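# Unpack chopsticks onto the plate, bin the empty packet

## Task

Pull the chopsticks from their already opened packet, lay them on the plate, then place the emptied packet inside the bin.

## Robot and tools

Robot: two arms on a table. left_arm carries a five-finger left hand and right_arm a right hand. Calibrated bases (scene frame): left_arm at (+0.007, +0.372, -0.002) m, right_arm at (+0.044, -0.322, -0.002) m, each turned only slightly about z. A post stands on the floor behind the arms. Loose objects may occasionally be nudged by an outside push.

Frame: the scene frame has its origin at table-top height, halfway between the nominal bases. +x points out over the table, +z up, and +y toward left_arm. Arm names do not match image sides. All poses, velocities and offsets use these axes.

Hand point: a point fixed to the palm, 0.05 m in front of it and 0.15 m out from the wrist mount along the fingers. Its +z runs along the straight fingers, +y out of the palm, +x across the palm (right hand: away from the thumb; left hand: toward the thumb). Straight fingertips end 0.06-0.07 m past the point along +z, and the finger line sits 0.06 m behind it along -y. A wrist bracket on the little-finger side juts 0.10 m across the palm and can collide.

The row: every command row has 28 numbers, each in [-1, 1], always both arms. Order: left_arm dx, dy, dz, rx, ry, rz, then left hand little, ring, middle, index, thumb_bend, thumb_turn, force_limit, speed; then the same 14 for right_arm. Pose numbers are offsets, not poses: they are measured from the arm's Hand target as it stood when the action or move began, along scene axes, with rotation taken about the hand point's position. 1.0 equals 0.6 m or 180 degrees; rx, ry, rz form one rotation vector. Every row inside an action counts from that same start, and a repeated offset moves further. Six zeros means no new request for that arm. Hand numbers are absolute targets: +1 open/straight, -1 closed; thumb_turn -1 puts the thumb opposite the fingers, +1 beside the palm. There is no 'unchanged' code: to keep a hand as it is, resend the eight numbers of its last executed row (before any row has run, use hand_measured plus hand_force_limit and hand_speed). force_limit maps -1 to about 0 N and +1 to 10 N at the fingertip (15 N for the two thumb motors). speed rises linearly from near zero at -1 to full at +0.48 and above; full speed covers a finger's travel in 0.49 s. For a soft grip close at speed -0.94 or below.

Tools:
- execute_actions(actions, cameras): actions is a list of actions; each action is up to 15 rows, one per 1/30 s step, a short one holding its last row to step 15. Images come back only with an empty list or when cameras names them (["all"], or names).
- move(target, speed, blend, blocking, cameras): straight-line path of each hand point toward one row, or a list of up to 15 rows; all list rows are offsets from the same starting Hand targets. speed is metres per second, 0.002 to 4.3, default 0.25 (turns at twice that in rad/s), one value or one per target. blend in metres rounds corners; 0 stops at each. Paths last at most 10 s and do not avoid obstacles or the other arm. Faster means more lag, overshoot and harder impacts. blocking=false returns early while motion continues.
- wait(seconds 0 to 3600), stop() to brake a running move, zoom_image(camera, region [x0,y0,x1,y1], at most 504x504 px) on the newest image, show_instructions(), finished_scene(scene=1), which is final.

Cameras (all 896x504): cam_head_left, cam_head_right, cam_high, cam_low, cam_left_wrist, cam_right_wrist.

Results: per arm end_effector_position (m) and end_effector_quat_wxyz, Hand target (the clipped commanded pose from which next offsets count), joint positions/velocities/torques (velocities may read 'within noise'), and hand_measured, hand_stopped_by (moving, target, force, stalled, fault), hand_load_n (positive means the finger is pushed open; a drop to about 0 signals a lost grip), hand_force_limit, hand_speed. A move adds a 'move:' line: done, off_target, moving, held or fault, plus limits such as paced (pose clipped) or held (steps withheld). MOTOR HOT and OVER-TEMPERATURE FAULT lines warn of overheating; at 100 °C the arm goes limp for 30-60 s.

Behaviour to expect: orientation commands are clipped to 40 degrees from the current one each step. Arms often settle 1-3 cm (up to 5 cm) short, usually low; a following execute_actions call, even all zeros, re-asks for the target, or send the shortfall as an offset. Small turns can shift the hand point a lot; an elbow may sag under load. Joint limits (rad): waist ±2.880, shoulder 0 to 3.142, elbow 0 to 3.019, wrist pitch -1.693 to 1.571, wrist yaw ±1.571, wrist roll ±2.094.

Gripping: with the thumb turned in front, the hand encloses items 0.035-0.065 m thick, or a 0.025 m handle; thumb tip against index pad can pinch light items up to 0.08 m. A motor only starts when its target changes by 0.002 or more; it stops at its target or at force_limit, then locks. To grip harder, raise force_limit and send a more closed target; to loosen, send one more open than hand_measured.

Avoid: dropping anything even slightly, releasing moving objects, slams, hard or prolonged pushes, hitting fixed things, arms or hands touching each other, overloading fingers, long stretched holds that heat motors, and anything leaving the table. To end a push, command back past the hand point. The result must remain in place after the robot lets go.

Each tool is called after "Emit:" as a command line: name --argument value for each argument, lists and objects as JSON in quotes; but a table of rows of numbers goes row by row, as --pt "numbers of a row", without its own name.

Reference images:

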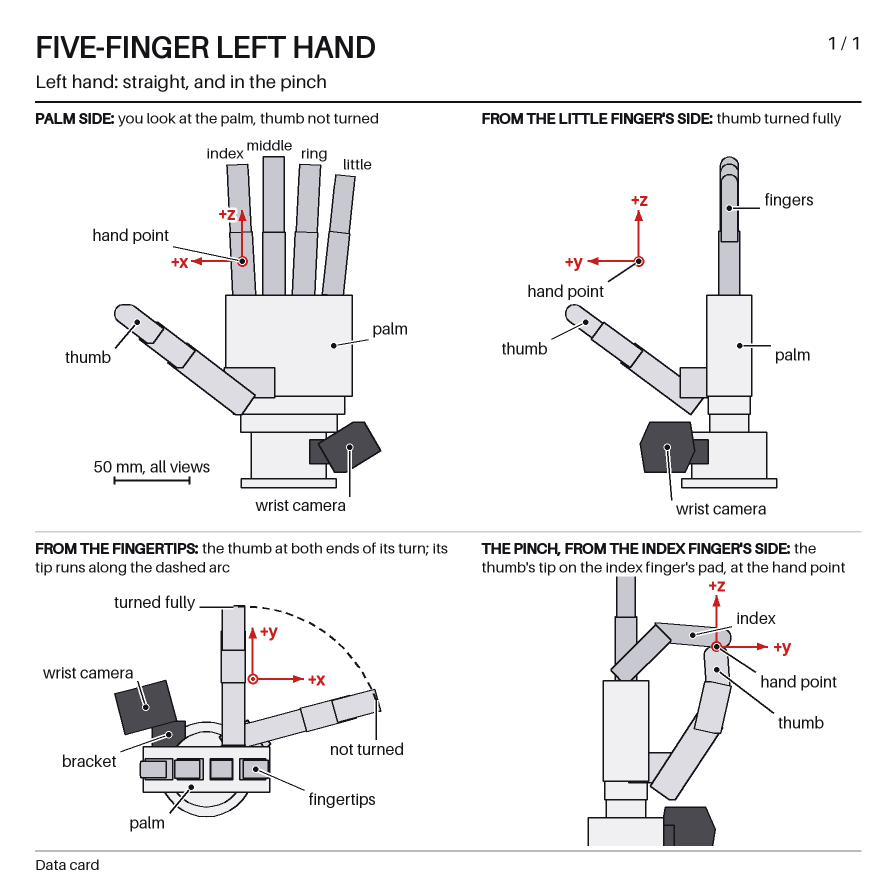

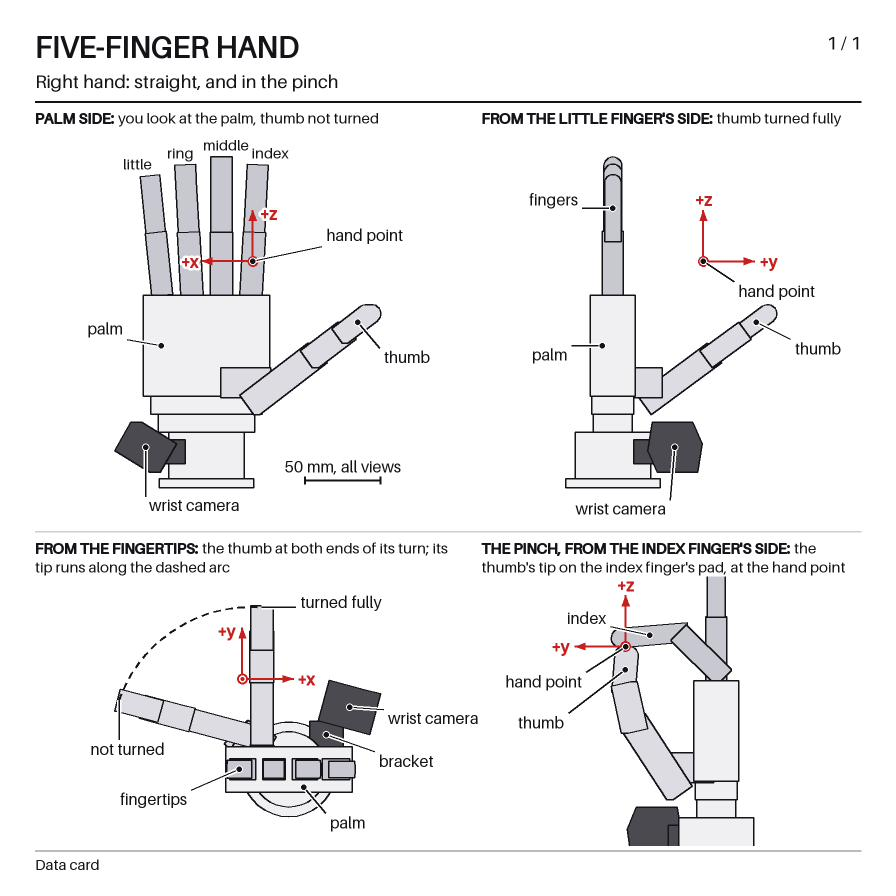

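## Session

Emit:
execute_actions --actions '[]'

Scene clock: 0.00 s.
left_arm: end_effector_position=(+0.5530, +0.0759, +0.1996) hand_measured=(+1.000, +1.000, +1.000, +1.000, +1.000, +1.000) hand_load_n=(+0.0, +0.0, +0.0, +0.0, +0.0, +0.0) hand_stopped_by=(target, target, target, target, target, target) hand_force_limit=0.00 hand_speed=-0.80 end_effector_quat_wxyz=(-0.463, +0.528, -0.589, +0.399) | right_arm: end_effector_position=(+0.5031, -0.4703, +0.3946) hand_measured=(+1.000, +1.000, +1.000, +1.000, +1.000, +1.000) hand_load_n=(+0.0, +0.0, +0.0, +0.0, +0.0, +0.0) hand_stopped_by=(target, target, target, target, target, target) hand_force_limit=0.00 hand_speed=-0.80 end_effector_quat_wxyz=(+0.245, +0.785, -0.071, +0.565)
Joint positions: left_arm=[-0.593 1.484 0.998 0.169 -0.63 -0.062] | right_arm=[-0.026 1 0.969 -0.244 0.482 -1.758]
Joint velocities: within noise
Joint torques (N m): no reading
Heat: left arm: hottest waist 30 °C; right arm: hottest wrist roll 33 °C.
Hand target: left_arm +0.5583, +0.0720, +0.2068; +0.464, -0.527, +0.585, -0.405 | right_arm +0.5058, -0.4703, +0.4033; +0.244, +0.780, -0.073, +0.571

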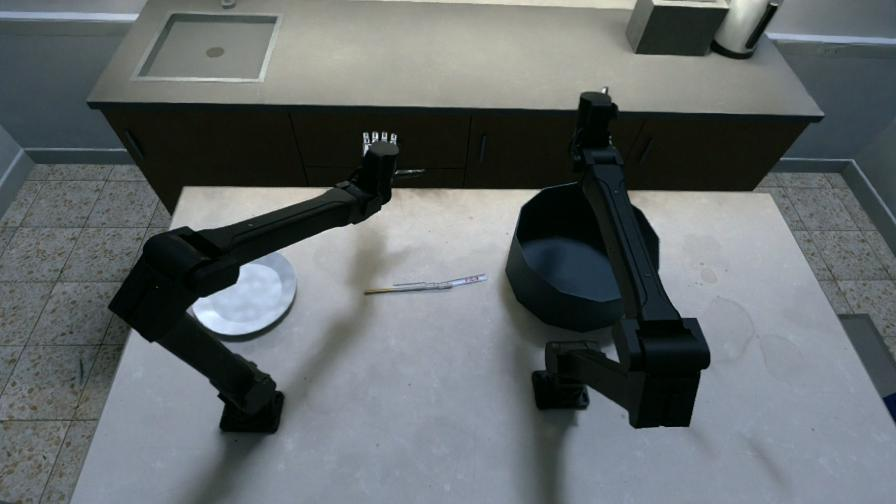

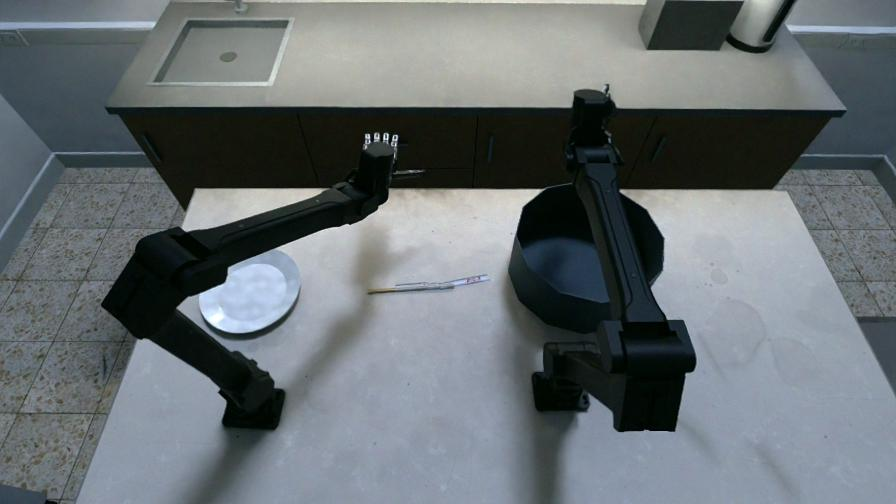

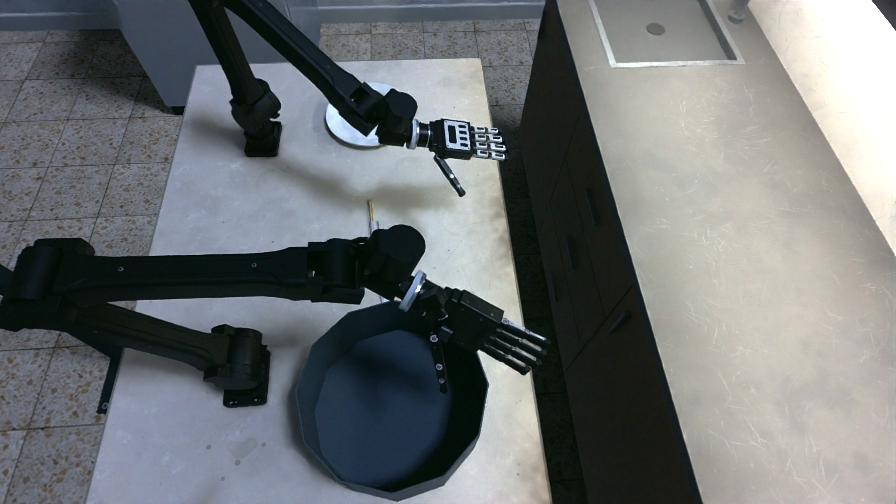

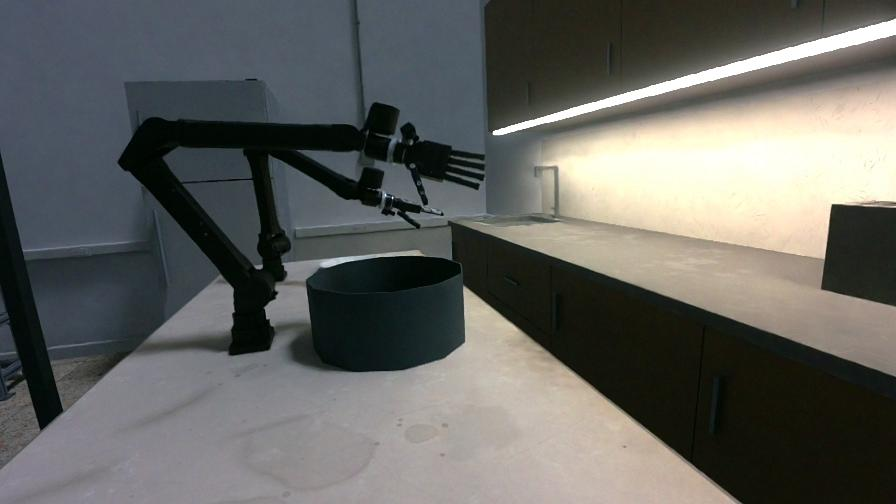

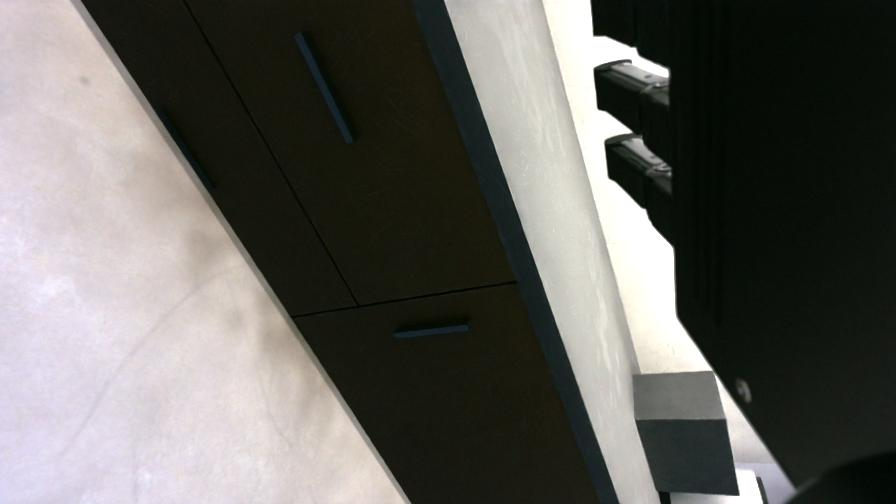

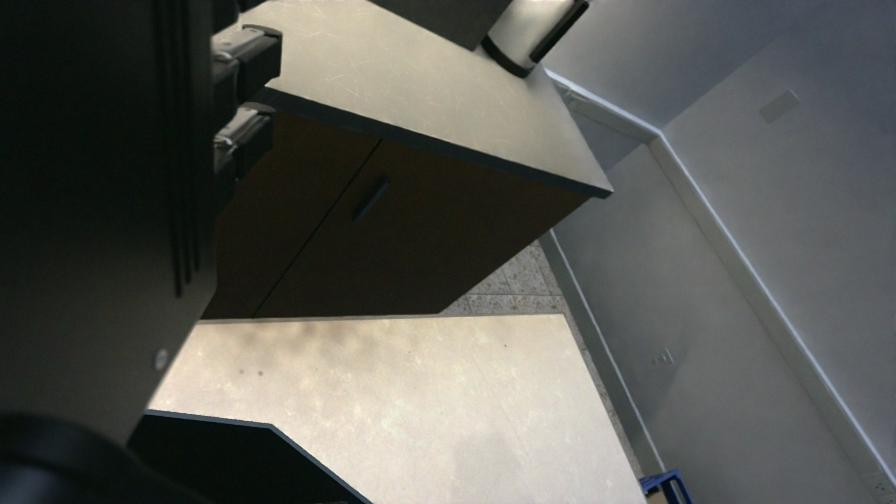

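Emit:
zoom_image --camera "cam_head_left" --region '[340, 250, 510, 320]'

Emit:
zoom_image --camera "cam_head_right" --region '[340, 250, 510, 320]'

Scaled by 2.965 from the camera's image (finer frame: 1280x720).

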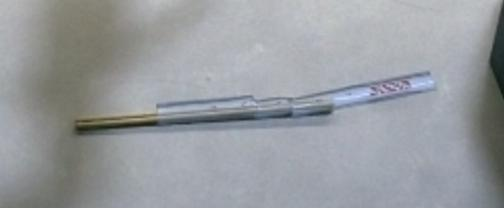

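Scaled by 2.965 from the camera's image (finer frame: 1280x720).

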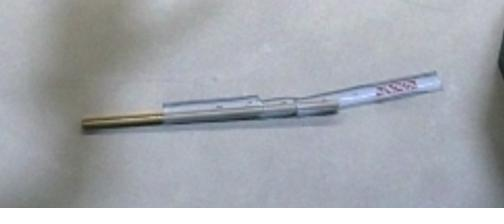

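Emit:
move --target '[-0.43, 0.038, -0.13, -0.039, 0, 0, 1, 1, 1, 1, 1, -1, 0, 0, -0.26, 0.45, -0.17, 0.5586, -0.1383, -0.038, 1, 1, 1, 1, 1, -1, 0, 0]' --speed 0.2 --cameras '["all"]'

Scene clock: 8.90 s.
left_arm: end_effector_position=(+0.3053, +0.0916, +0.1322) hand_measured=(+1.000, +1.000, +1.000, +1.000, +1.000, -1.000) hand_load_n=(+0.0, +0.0, +0.0, +0.0, +0.0, +0.0) hand_stopped_by=(target, target, target, target, target, target) hand_force_limit=0.00 hand_speed=0.00 end_effector_quat_wxyz=(-0.433, +0.555, -0.556, +0.442) | right_arm: end_effector_position=(+0.3509, -0.2045, +0.3043) hand_measured=(+1.000, +1.000, +1.000, +1.000, +1.000, -1.000) hand_load_n=(+0.0, +0.0, +0.0, -0.5, +0.0, +0.0) hand_stopped_by=(target, target, target, target, target, target) hand_force_limit=0.00 hand_speed=0.00 end_effector_quat_wxyz=(-0.419, +0.561, -0.566, +0.436)
Joint positions: left_arm=[-1.062 1.073 0.448 0.143 -1.041 -0.434] | right_arm=[0.573 0.486 0.68 -0.526 0.597 0.177]
Joint torques (N m): left_arm=[-0.21 -5.13 7.38 0.95 -0.38 -0.1] | right_arm=[1.67 -1.9 7.35 2.7 0.25 0.15]
Heat: left arm: hottest waist 30 °C; right arm: hottest elbow 34 °C.
Hand target: left_arm +0.3003, +0.0949, +0.1287; -0.431, +0.555, -0.559, +0.440 | right_arm +0.3498, -0.2003, +0.3014; -0.428, +0.555, -0.567, +0.432
Off the commanded pose: left_arm 0.007 m, 0 deg | right_arm 0.005 m, 1 deg.
move: done

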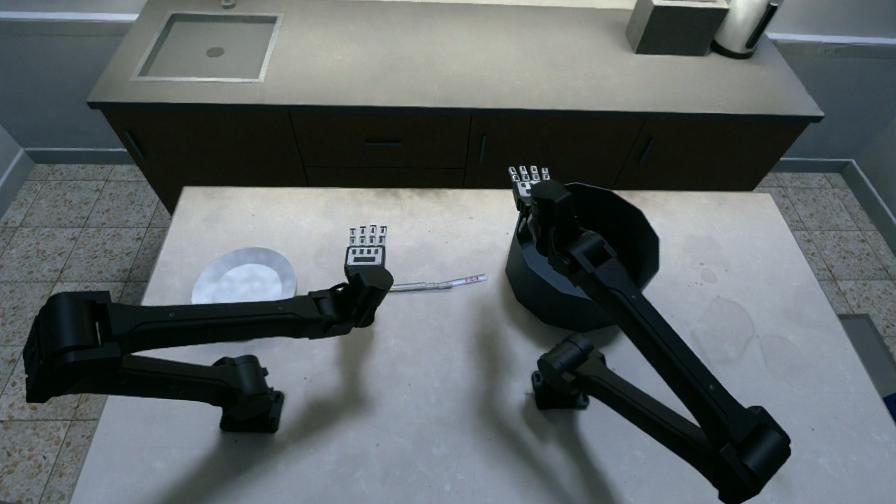

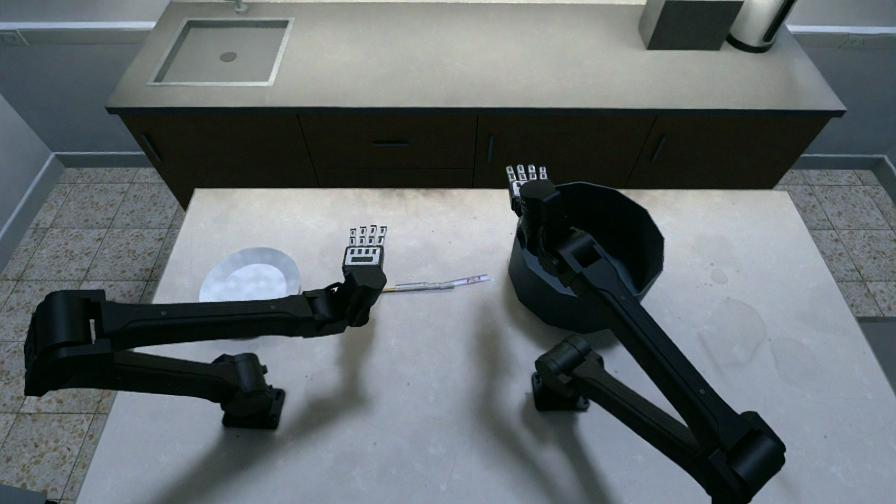

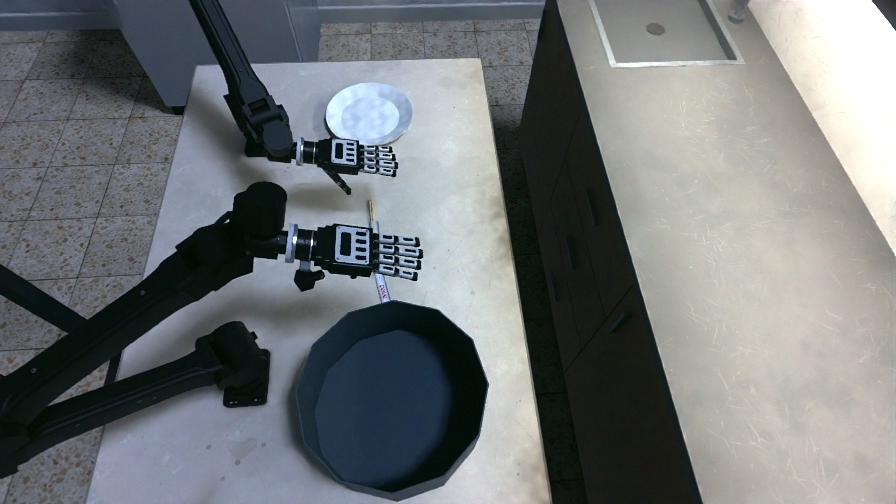

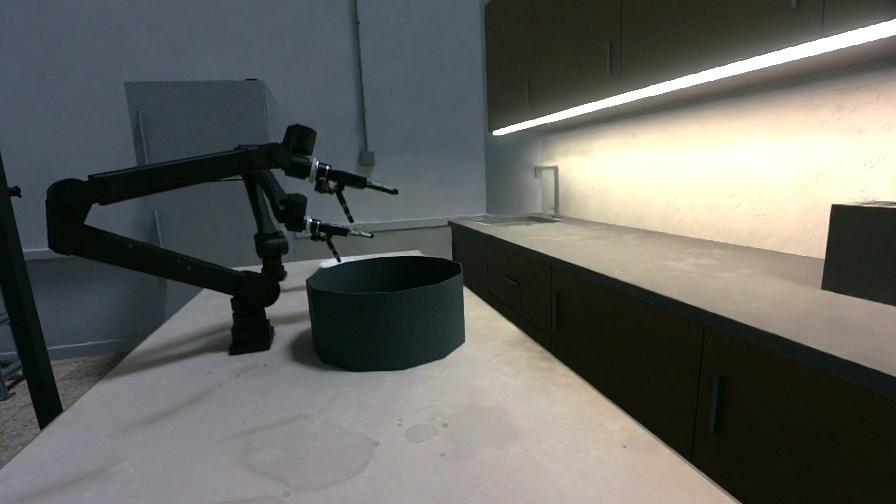

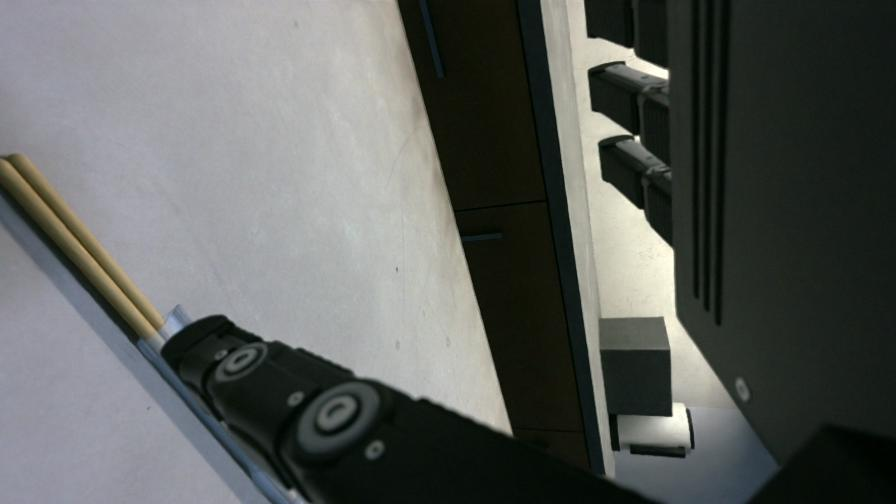

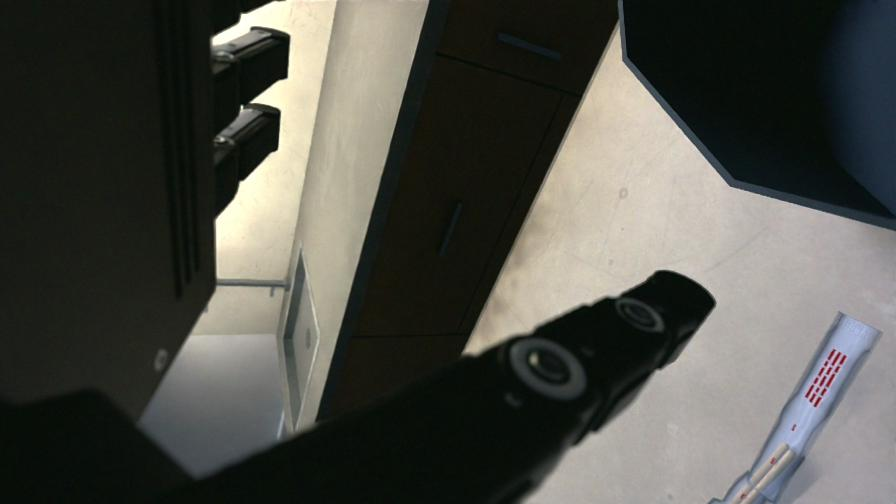

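Emit:
zoom_image --camera "cam_right_wrist" --region '[680, 290, 896, 504]'

Emit:
zoom_image --camera "cam_left_wrist" --region '[0, 130, 340, 504]'

Emit:
zoom_image --camera "cam_head_right" --region '[360, 255, 500, 310]'

Scaled by 2.333 from the camera's image (finer frame: 1280x720).

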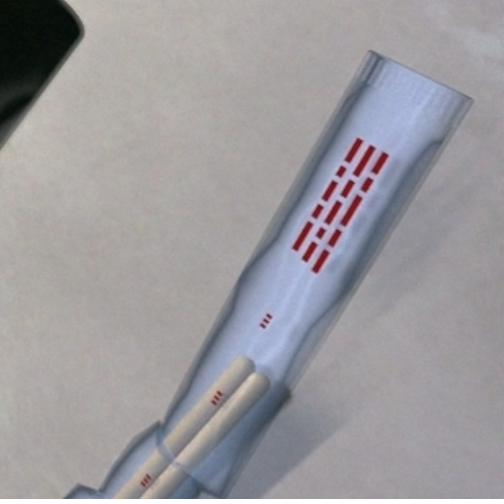

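Scaled by 1.348 from the camera's image (finer frame: 1280x720).

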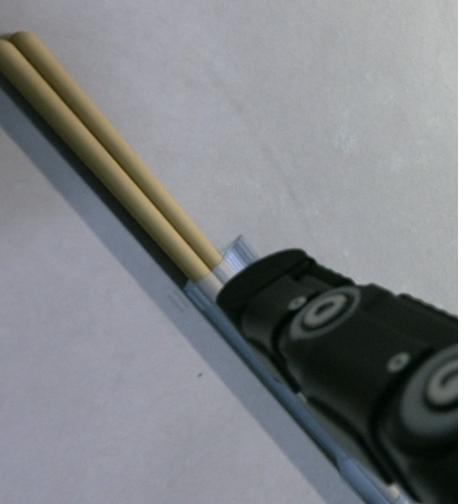

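Scaled by 3.600 from the camera's image (finer frame: 1280x720).

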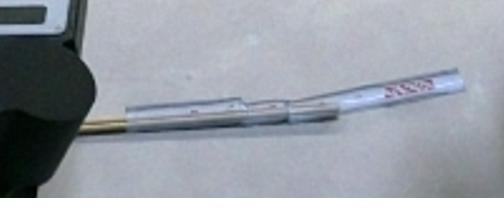

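Emit:
move --target '[-0.014, 0.009, -0.1, 0, -0.039, 0, 1, 1, 0.4, 0.4, 0.12, -1, -0.4, 0, 0, 0, 0, 0, 0, 0, 1, 1, 1, 1, 1, -1, 0, 0]' --speed 0.15 --cameras '["cam_left_wrist", "cam_high", "cam_low", "cam_head_right"]'

Scene clock: 13.33 s.
left_arm: end_effector_position=(+0.2954, +0.0981, +0.0756) hand_measured=(+1.000, +1.000, +0.400, +0.400, +0.120, -1.000) hand_load_n=(+0.0, +0.0, +0.0, +0.0, +0.0, +0.0) hand_stopped_by=(target, target, target, target, target, target) hand_force_limit=-0.40 hand_speed=0.00 end_effector_quat_wxyz=(-0.462, +0.533, -0.525, +0.477) | right_arm: end_effector_position=(+0.3509, -0.2045, +0.3043) hand_measured=(+1.000, +1.000, +1.000, +1.000, +1.000, -1.000) hand_load_n=(+0.0, +0.0, +0.0, +0.0, +0.0, +0.0) hand_stopped_by=(target, target, target, target, target, target) hand_force_limit=0.00 hand_speed=0.00 end_effector_quat_wxyz=(-0.419, +0.560, -0.566, +0.435)
Joint positions: left_arm=[-1.122 1.349 0.285 0.776 -1.14 -0.287] | right_arm=[0.573 0.486 0.68 -0.526 0.597 0.178]
Joint torques (N m): left_arm=[-0.21 -3.66 4.83 2.43 -0.22 0.11] | right_arm=[1.32 -2.14 7.02 2.86 0.33 0.12]
Heat: left arm: hottest waist 30 °C; right arm: hottest elbow 34 °C.
Hand target: left_arm +0.2918, +0.1003, +0.0687; -0.465, +0.527, -0.531, +0.473 | right_arm +0.3498, -0.2002, +0.3014; -0.429, +0.555, -0.567, +0.432
Off the commanded pose: left_arm 0.008 m, 1 deg | right_arm 0.005 m, 1 deg.
move: done
Images, in order (width x height): cam_head_right 896x504, cam_high 896x504, cam_low 896x504, cam_left_wrist 896x504.

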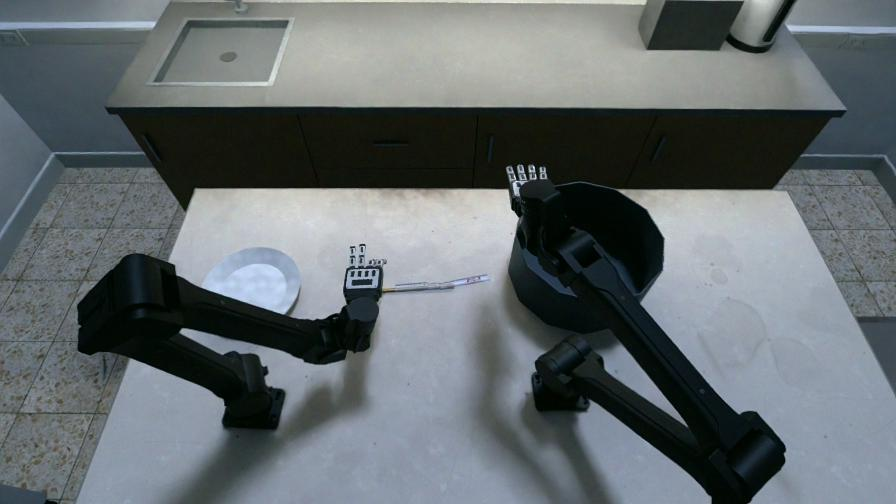

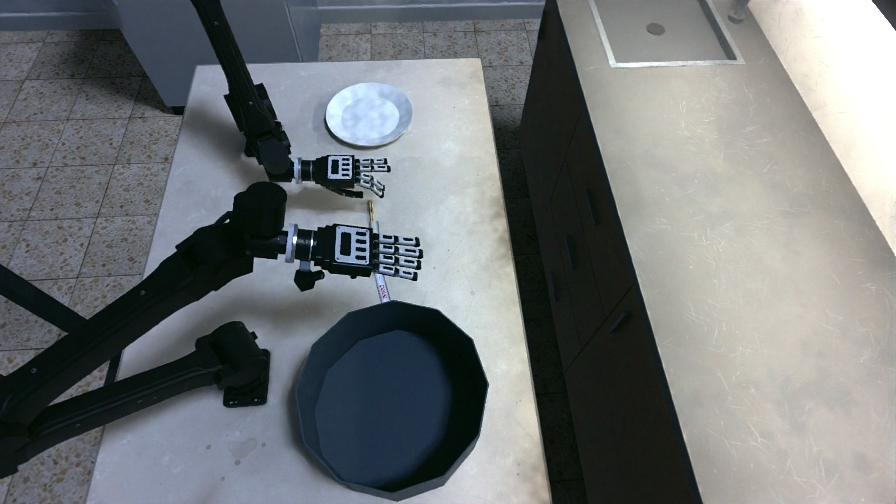

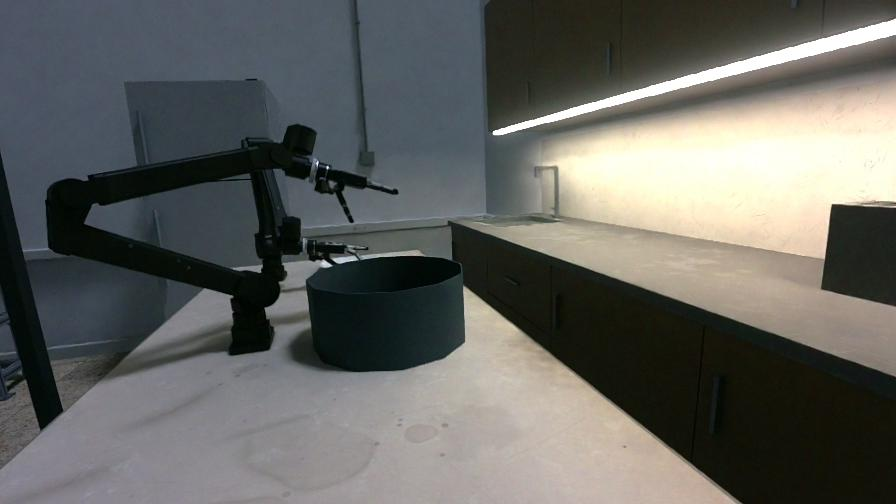

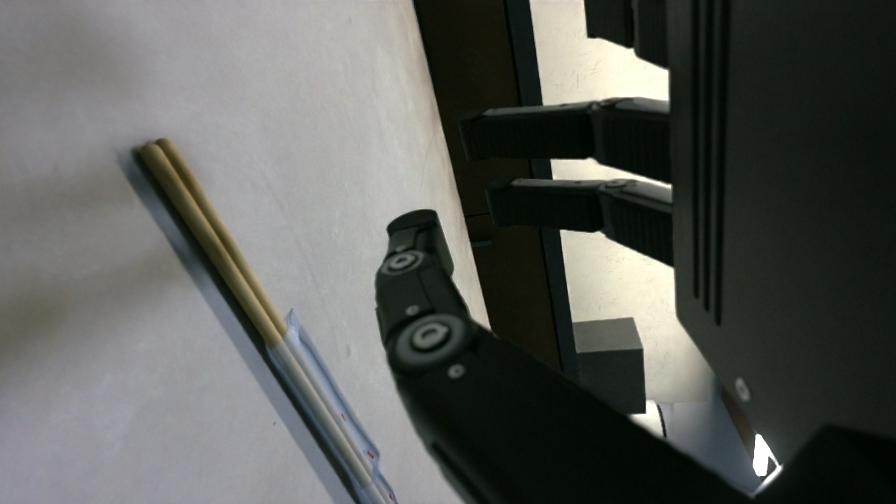

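Emit:
move --target '[0, 0, -0.057, 0, 0, 0, 1, 1, 0.4, 0.4, 0.12, -1, -0.4, 0, 0, 0, 0, 0, 0, 0, 1, 1, 1, 1, 1, -1, 0, 0]' --speed 0.1 --cameras '["cam_left_wrist", "cam_low"]'

Emit:
zoom_image --camera "cam_low" --region '[260, 200, 460, 300]'

Scene clock: 15.57 s.
left_arm: end_effector_position=(+0.2956, +0.0975, +0.0406) hand_measured=(+1.000, +1.000, +0.400, +0.400, +0.120, -1.000) hand_load_n=(+0.0, +0.0, +0.0, +0.0, +0.5, +0.0) hand_stopped_by=(target, target, target, target, target, target) hand_force_limit=-0.40 hand_speed=0.00 end_effector_quat_wxyz=(-0.462, +0.533, -0.525, +0.477) | right_arm: end_effector_position=(+0.3509, -0.2045, +0.3043) hand_measured=(+1.000, +1.000, +1.000, +1.000, +1.000, -1.000) hand_load_n=(+0.0, -0.5, +0.0, +0.0, +0.0, +0.0) hand_stopped_by=(target, target, target, target, target, target) hand_force_limit=0.00 hand_speed=0.00 end_effector_quat_wxyz=(-0.419, +0.560, -0.566, +0.435)
Joint positions: left_arm=[-1.122 1.542 0.269 0.987 -1.14 -0.286] | right_arm=[0.573 0.486 0.68 -0.526 0.597 0.178]
Joint torques (N m): left_arm=[-0.15 -4.89 3.41 2.47 -0.22 0.1] | right_arm=[1.44 -2.26 7.15 2.7 0.3 0.21]
Heat: left arm: hottest waist 30 °C; right arm: hottest elbow 34 °C.
Hand target: left_arm +0.2919, +0.1002, +0.0345; -0.465, +0.527, -0.531, +0.473 | right_arm +0.3498, -0.2002, +0.3014; -0.429, +0.555, -0.567, +0.432
Off the commanded pose: left_arm 0.008 m, 1 deg | right_arm 0.005 m, 1 deg.
move: done
Images, in order (width x height): cam_low 896x504, cam_left_wrist 896x504.

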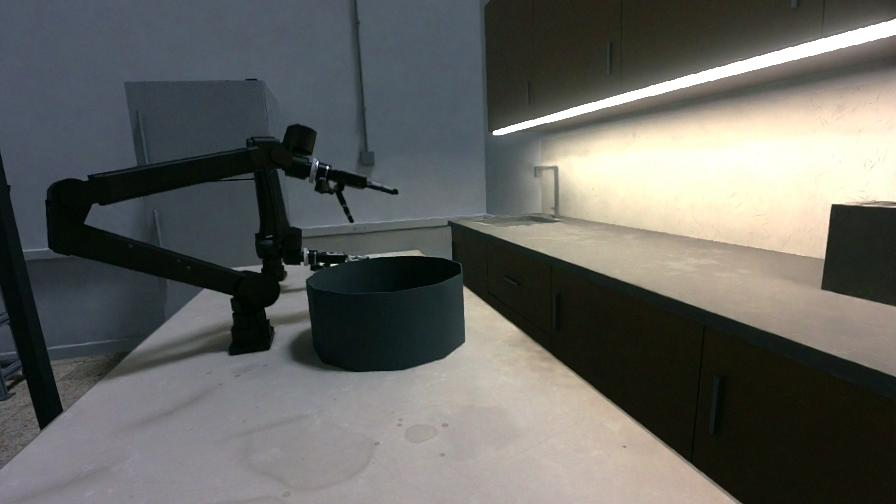

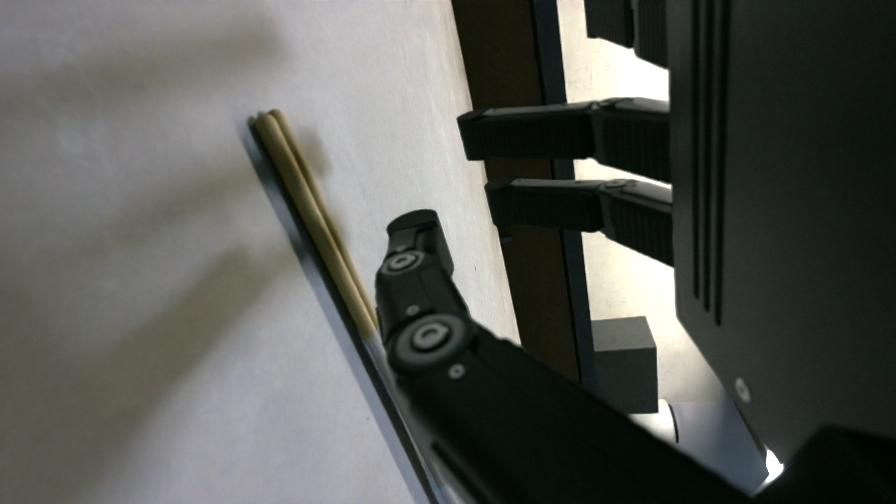

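Scaled by 2.520 from the camera's image (finer frame: 1280x720).

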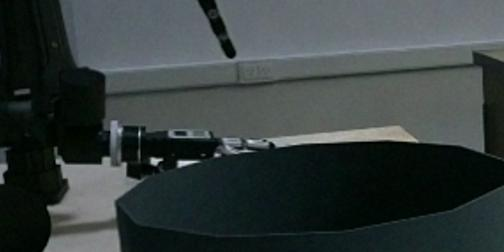

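Emit:
move --target '[0, 0, -0.028, 0, 0, 0, 1, 1, 0.6, 0.6, 0.12, -1, -0.4, 0, 0, 0, 0, 0, 0, 0, 1, 1, 1, 1, 1, -1, 0, 0]' --speed 0.06 --cameras '["cam_left_wrist"]'

Scene clock: 17.20 s.
left_arm: end_effector_position=(+0.2959, +0.0968, +0.0239) hand_measured=(+1.000, +1.000, +0.600, +0.600, +0.120, -1.000) hand_load_n=(+0.0, +0.0, +0.0, +0.0, +0.0, +0.0) hand_stopped_by=(target, target, target, target, target, target) hand_force_limit=-0.40 hand_speed=0.00 end_effector_quat_wxyz=(-0.462, +0.533, -0.524, +0.477) | right_arm: end_effector_position=(+0.3509, -0.2045, +0.3043) hand_measured=(+1.000, +1.000, +1.000, +1.000, +1.000, -1.000) hand_load_n=(+0.0, +0.0, +0.0, +0.5, +0.0, +0.0) hand_stopped_by=(target, target, target, target, target, target) hand_force_limit=0.00 hand_speed=0.00 end_effector_quat_wxyz=(-0.419, +0.560, -0.566, +0.435)
Joint positions: left_arm=[-1.122 1.643 0.269 1.089 -1.14 -0.285] | right_arm=[0.573 0.486 0.68 -0.526 0.597 0.178]
Joint torques (N m): left_arm=[-0.26 -5.48 2.61 2.43 -0.22 0.09] | right_arm=[1.79 -2.43 7.24 2.56 0.31 0.13]
Heat: left arm: hottest waist 30 °C; right arm: hottest elbow 34 °C.
Hand target: left_arm +0.2919, +0.1002, +0.0177; -0.465, +0.527, -0.531, +0.473 | right_arm +0.3498, -0.2002, +0.3014; -0.429, +0.555, -0.567, +0.432
Off the commanded pose: left_arm 0.008 m, 1 deg | right_arm 0.005 m, 1 deg.
move: done

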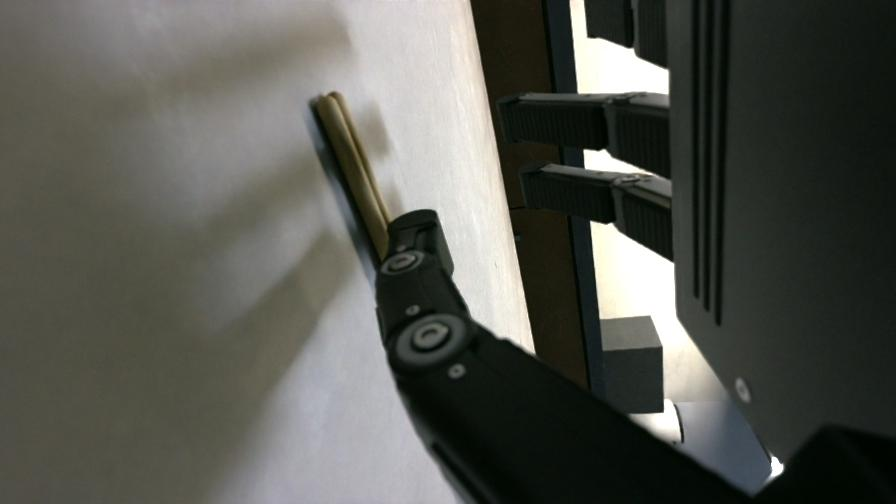

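Emit:
move --target '[-0.025, 0, 0, 0, 0, 0, 1, 1, 0.6, 0.6, 0.12, -1, -0.4, 0, 0, 0, 0, 0, 0, 0, 1, 1, 1, 1, 1, -1, 0, 0]' --speed 0.06 --cameras '["cam_left_wrist"]'

Scene clock: 18.50 s.
left_arm: end_effector_position=(+0.2810, +0.0966, +0.0228) hand_measured=(+1.000, +1.000, +0.600, +0.600, +0.120, -1.000) hand_load_n=(+0.0, +0.0, +0.0, +0.0, +0.0, +0.0) hand_stopped_by=(target, target, target, target, target, target) hand_force_limit=-0.40 hand_speed=0.00 end_effector_quat_wxyz=(-0.464, +0.529, -0.525, +0.479) | right_arm: end_effector_position=(+0.3509, -0.2045, +0.3043) hand_measured=(+1.000, +1.000, +1.000, +1.000, +1.000, -1.000) hand_load_n=(+0.0, +0.0, +0.0, +0.0, +0.0, +0.0) hand_stopped_by=(target, target, target, target, target, target) hand_force_limit=0.00 hand_speed=0.00 end_effector_quat_wxyz=(-0.419, +0.560, -0.566, +0.435)
Joint positions: left_arm=[-1.177 1.643 0.254 1.086 -1.192 -0.302] | right_arm=[0.573 0.486 0.68 -0.526 0.597 0.178]
Joint torques (N m): left_arm=[-0.21 -6.83 2.58 0.87 -0.27 -0.1] | right_arm=[1.2 -1.96 7.13 2.52 0.31 0.17]
Heat: left arm: hottest waist 30 °C; right arm: hottest elbow 34 °C.
Hand target: left_arm +0.2769, +0.1001, +0.0178; -0.465, +0.527, -0.531, +0.473 | right_arm +0.3498, -0.2002, +0.3014; -0.429, +0.555, -0.567, +0.432
Off the commanded pose: left_arm 0.007 m, 1 deg | right_arm 0.005 m, 1 deg.
move: done

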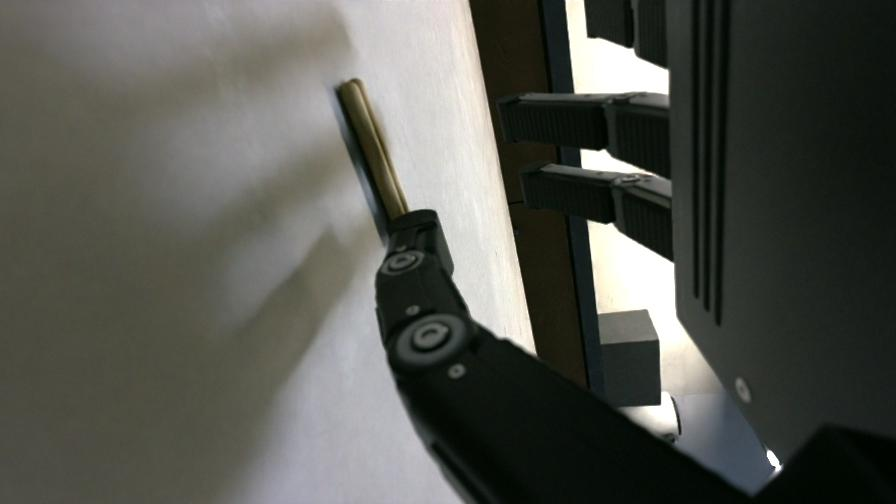

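Emit:
wait --seconds 0.1 --cameras '["cam_high", "cam_head_right", "cam_low", "cam_left_wrist"]'

Emit:
zoom_image --camera "cam_high" --region '[290, 140, 420, 230]'

Emit:
zoom_image --camera "cam_left_wrist" --region '[300, 40, 600, 300]'

Scene clock: 18.97 s.
left_arm: end_effector_position=(+0.2810, +0.0966, +0.0229) hand_measured=(+1.000, +1.000, +0.600, +0.600, +0.120, -1.000) hand_load_n=(+0.0, +0.0, +0.0, +0.0, +0.0, +0.0) hand_stopped_by=(target, target, target, target, target, target) hand_force_limit=-0.40 hand_speed=0.00 end_effector_quat_wxyz=(-0.464, +0.529, -0.525, +0.479) | right_arm: end_effector_position=(+0.3509, -0.2045, +0.3043) hand_measured=(+1.000, +1.000, +1.000, +1.000, +1.000, -1.000) hand_load_n=(+0.0, +0.0, +0.0, +0.0, +0.0, +0.0) hand_stopped_by=(target, target, target, target, target, target) hand_force_limit=0.00 hand_speed=0.00 end_effector_quat_wxyz=(-0.419, +0.560, -0.566, +0.435)
Joint positions: left_arm=[-1.177 1.643 0.254 1.086 -1.192 -0.303] | right_arm=[0.573 0.486 0.68 -0.526 0.597 0.178]
Joint torques (N m): left_arm=[-0.21 -6.71 2.58 0.9 -0.28 -0.11] | right_arm=[1.79 -2.37 7.12 2.74 0.34 0.13]
Heat: left arm: hottest waist 30 °C; right arm: hottest elbow 34 °C.
Hand target: left_arm +0.2769, +0.1001, +0.0178; -0.465, +0.527, -0.531, +0.473 | right_arm +0.3498, -0.2002, +0.3014; -0.429, +0.555, -0.567, +0.432
Off the commanded pose: left_arm 0.007 m, 1 deg | right_arm 0.005 m, 1 deg.
wait: 0.10 s; at rest from the start
Images, in order (width x height): cam_head_right 896x504, cam_high 896x504, cam_low 896x504, cam_left_wrist 896x504.

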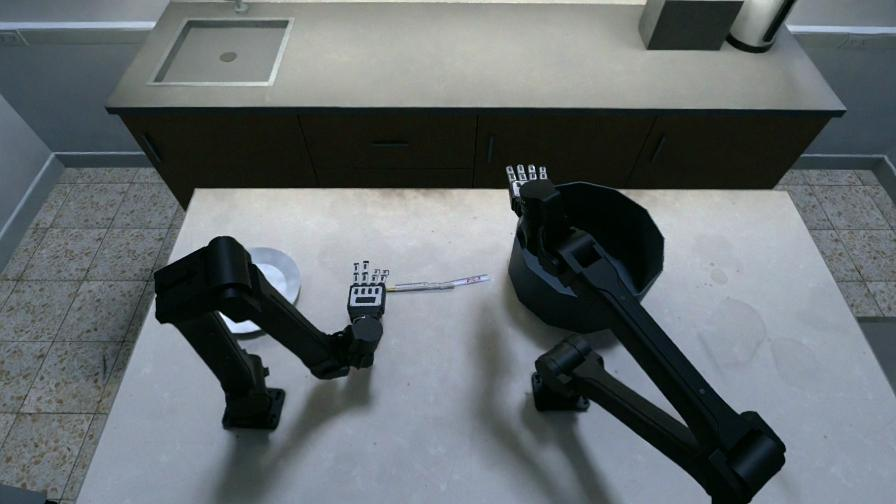

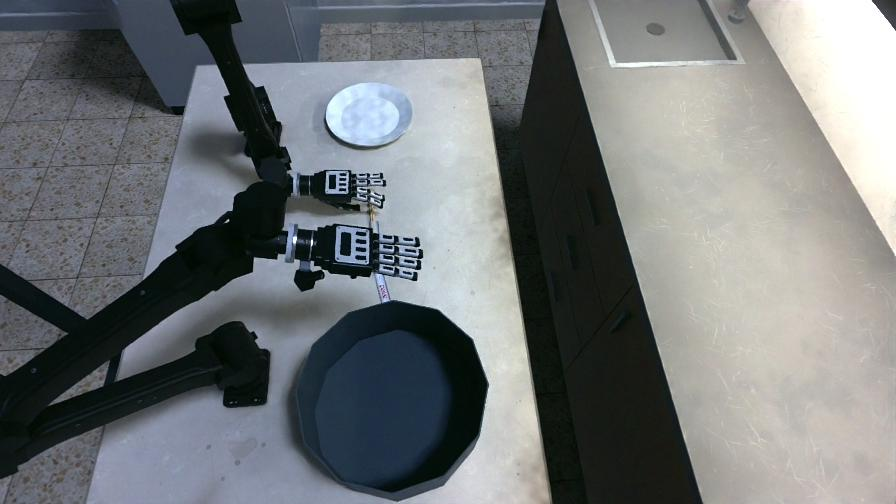

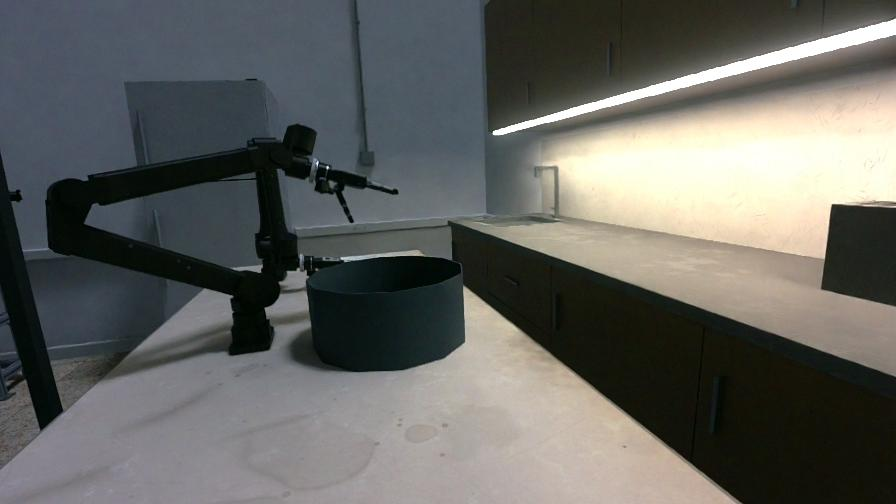

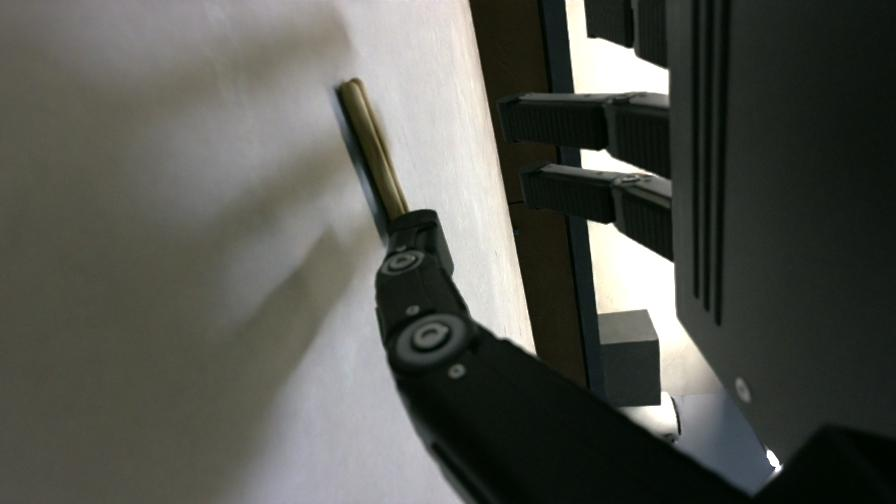

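Scaled by 3.877 from the camera's image (finer frame: 1280x720).

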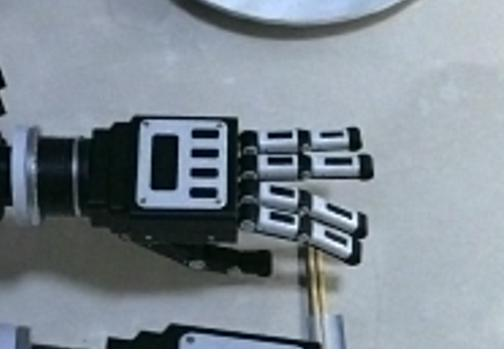

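Scaled by 1.680 from the camera's image (finer frame: 1280x720).

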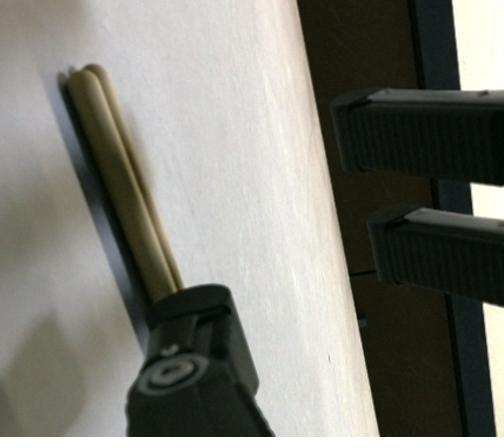

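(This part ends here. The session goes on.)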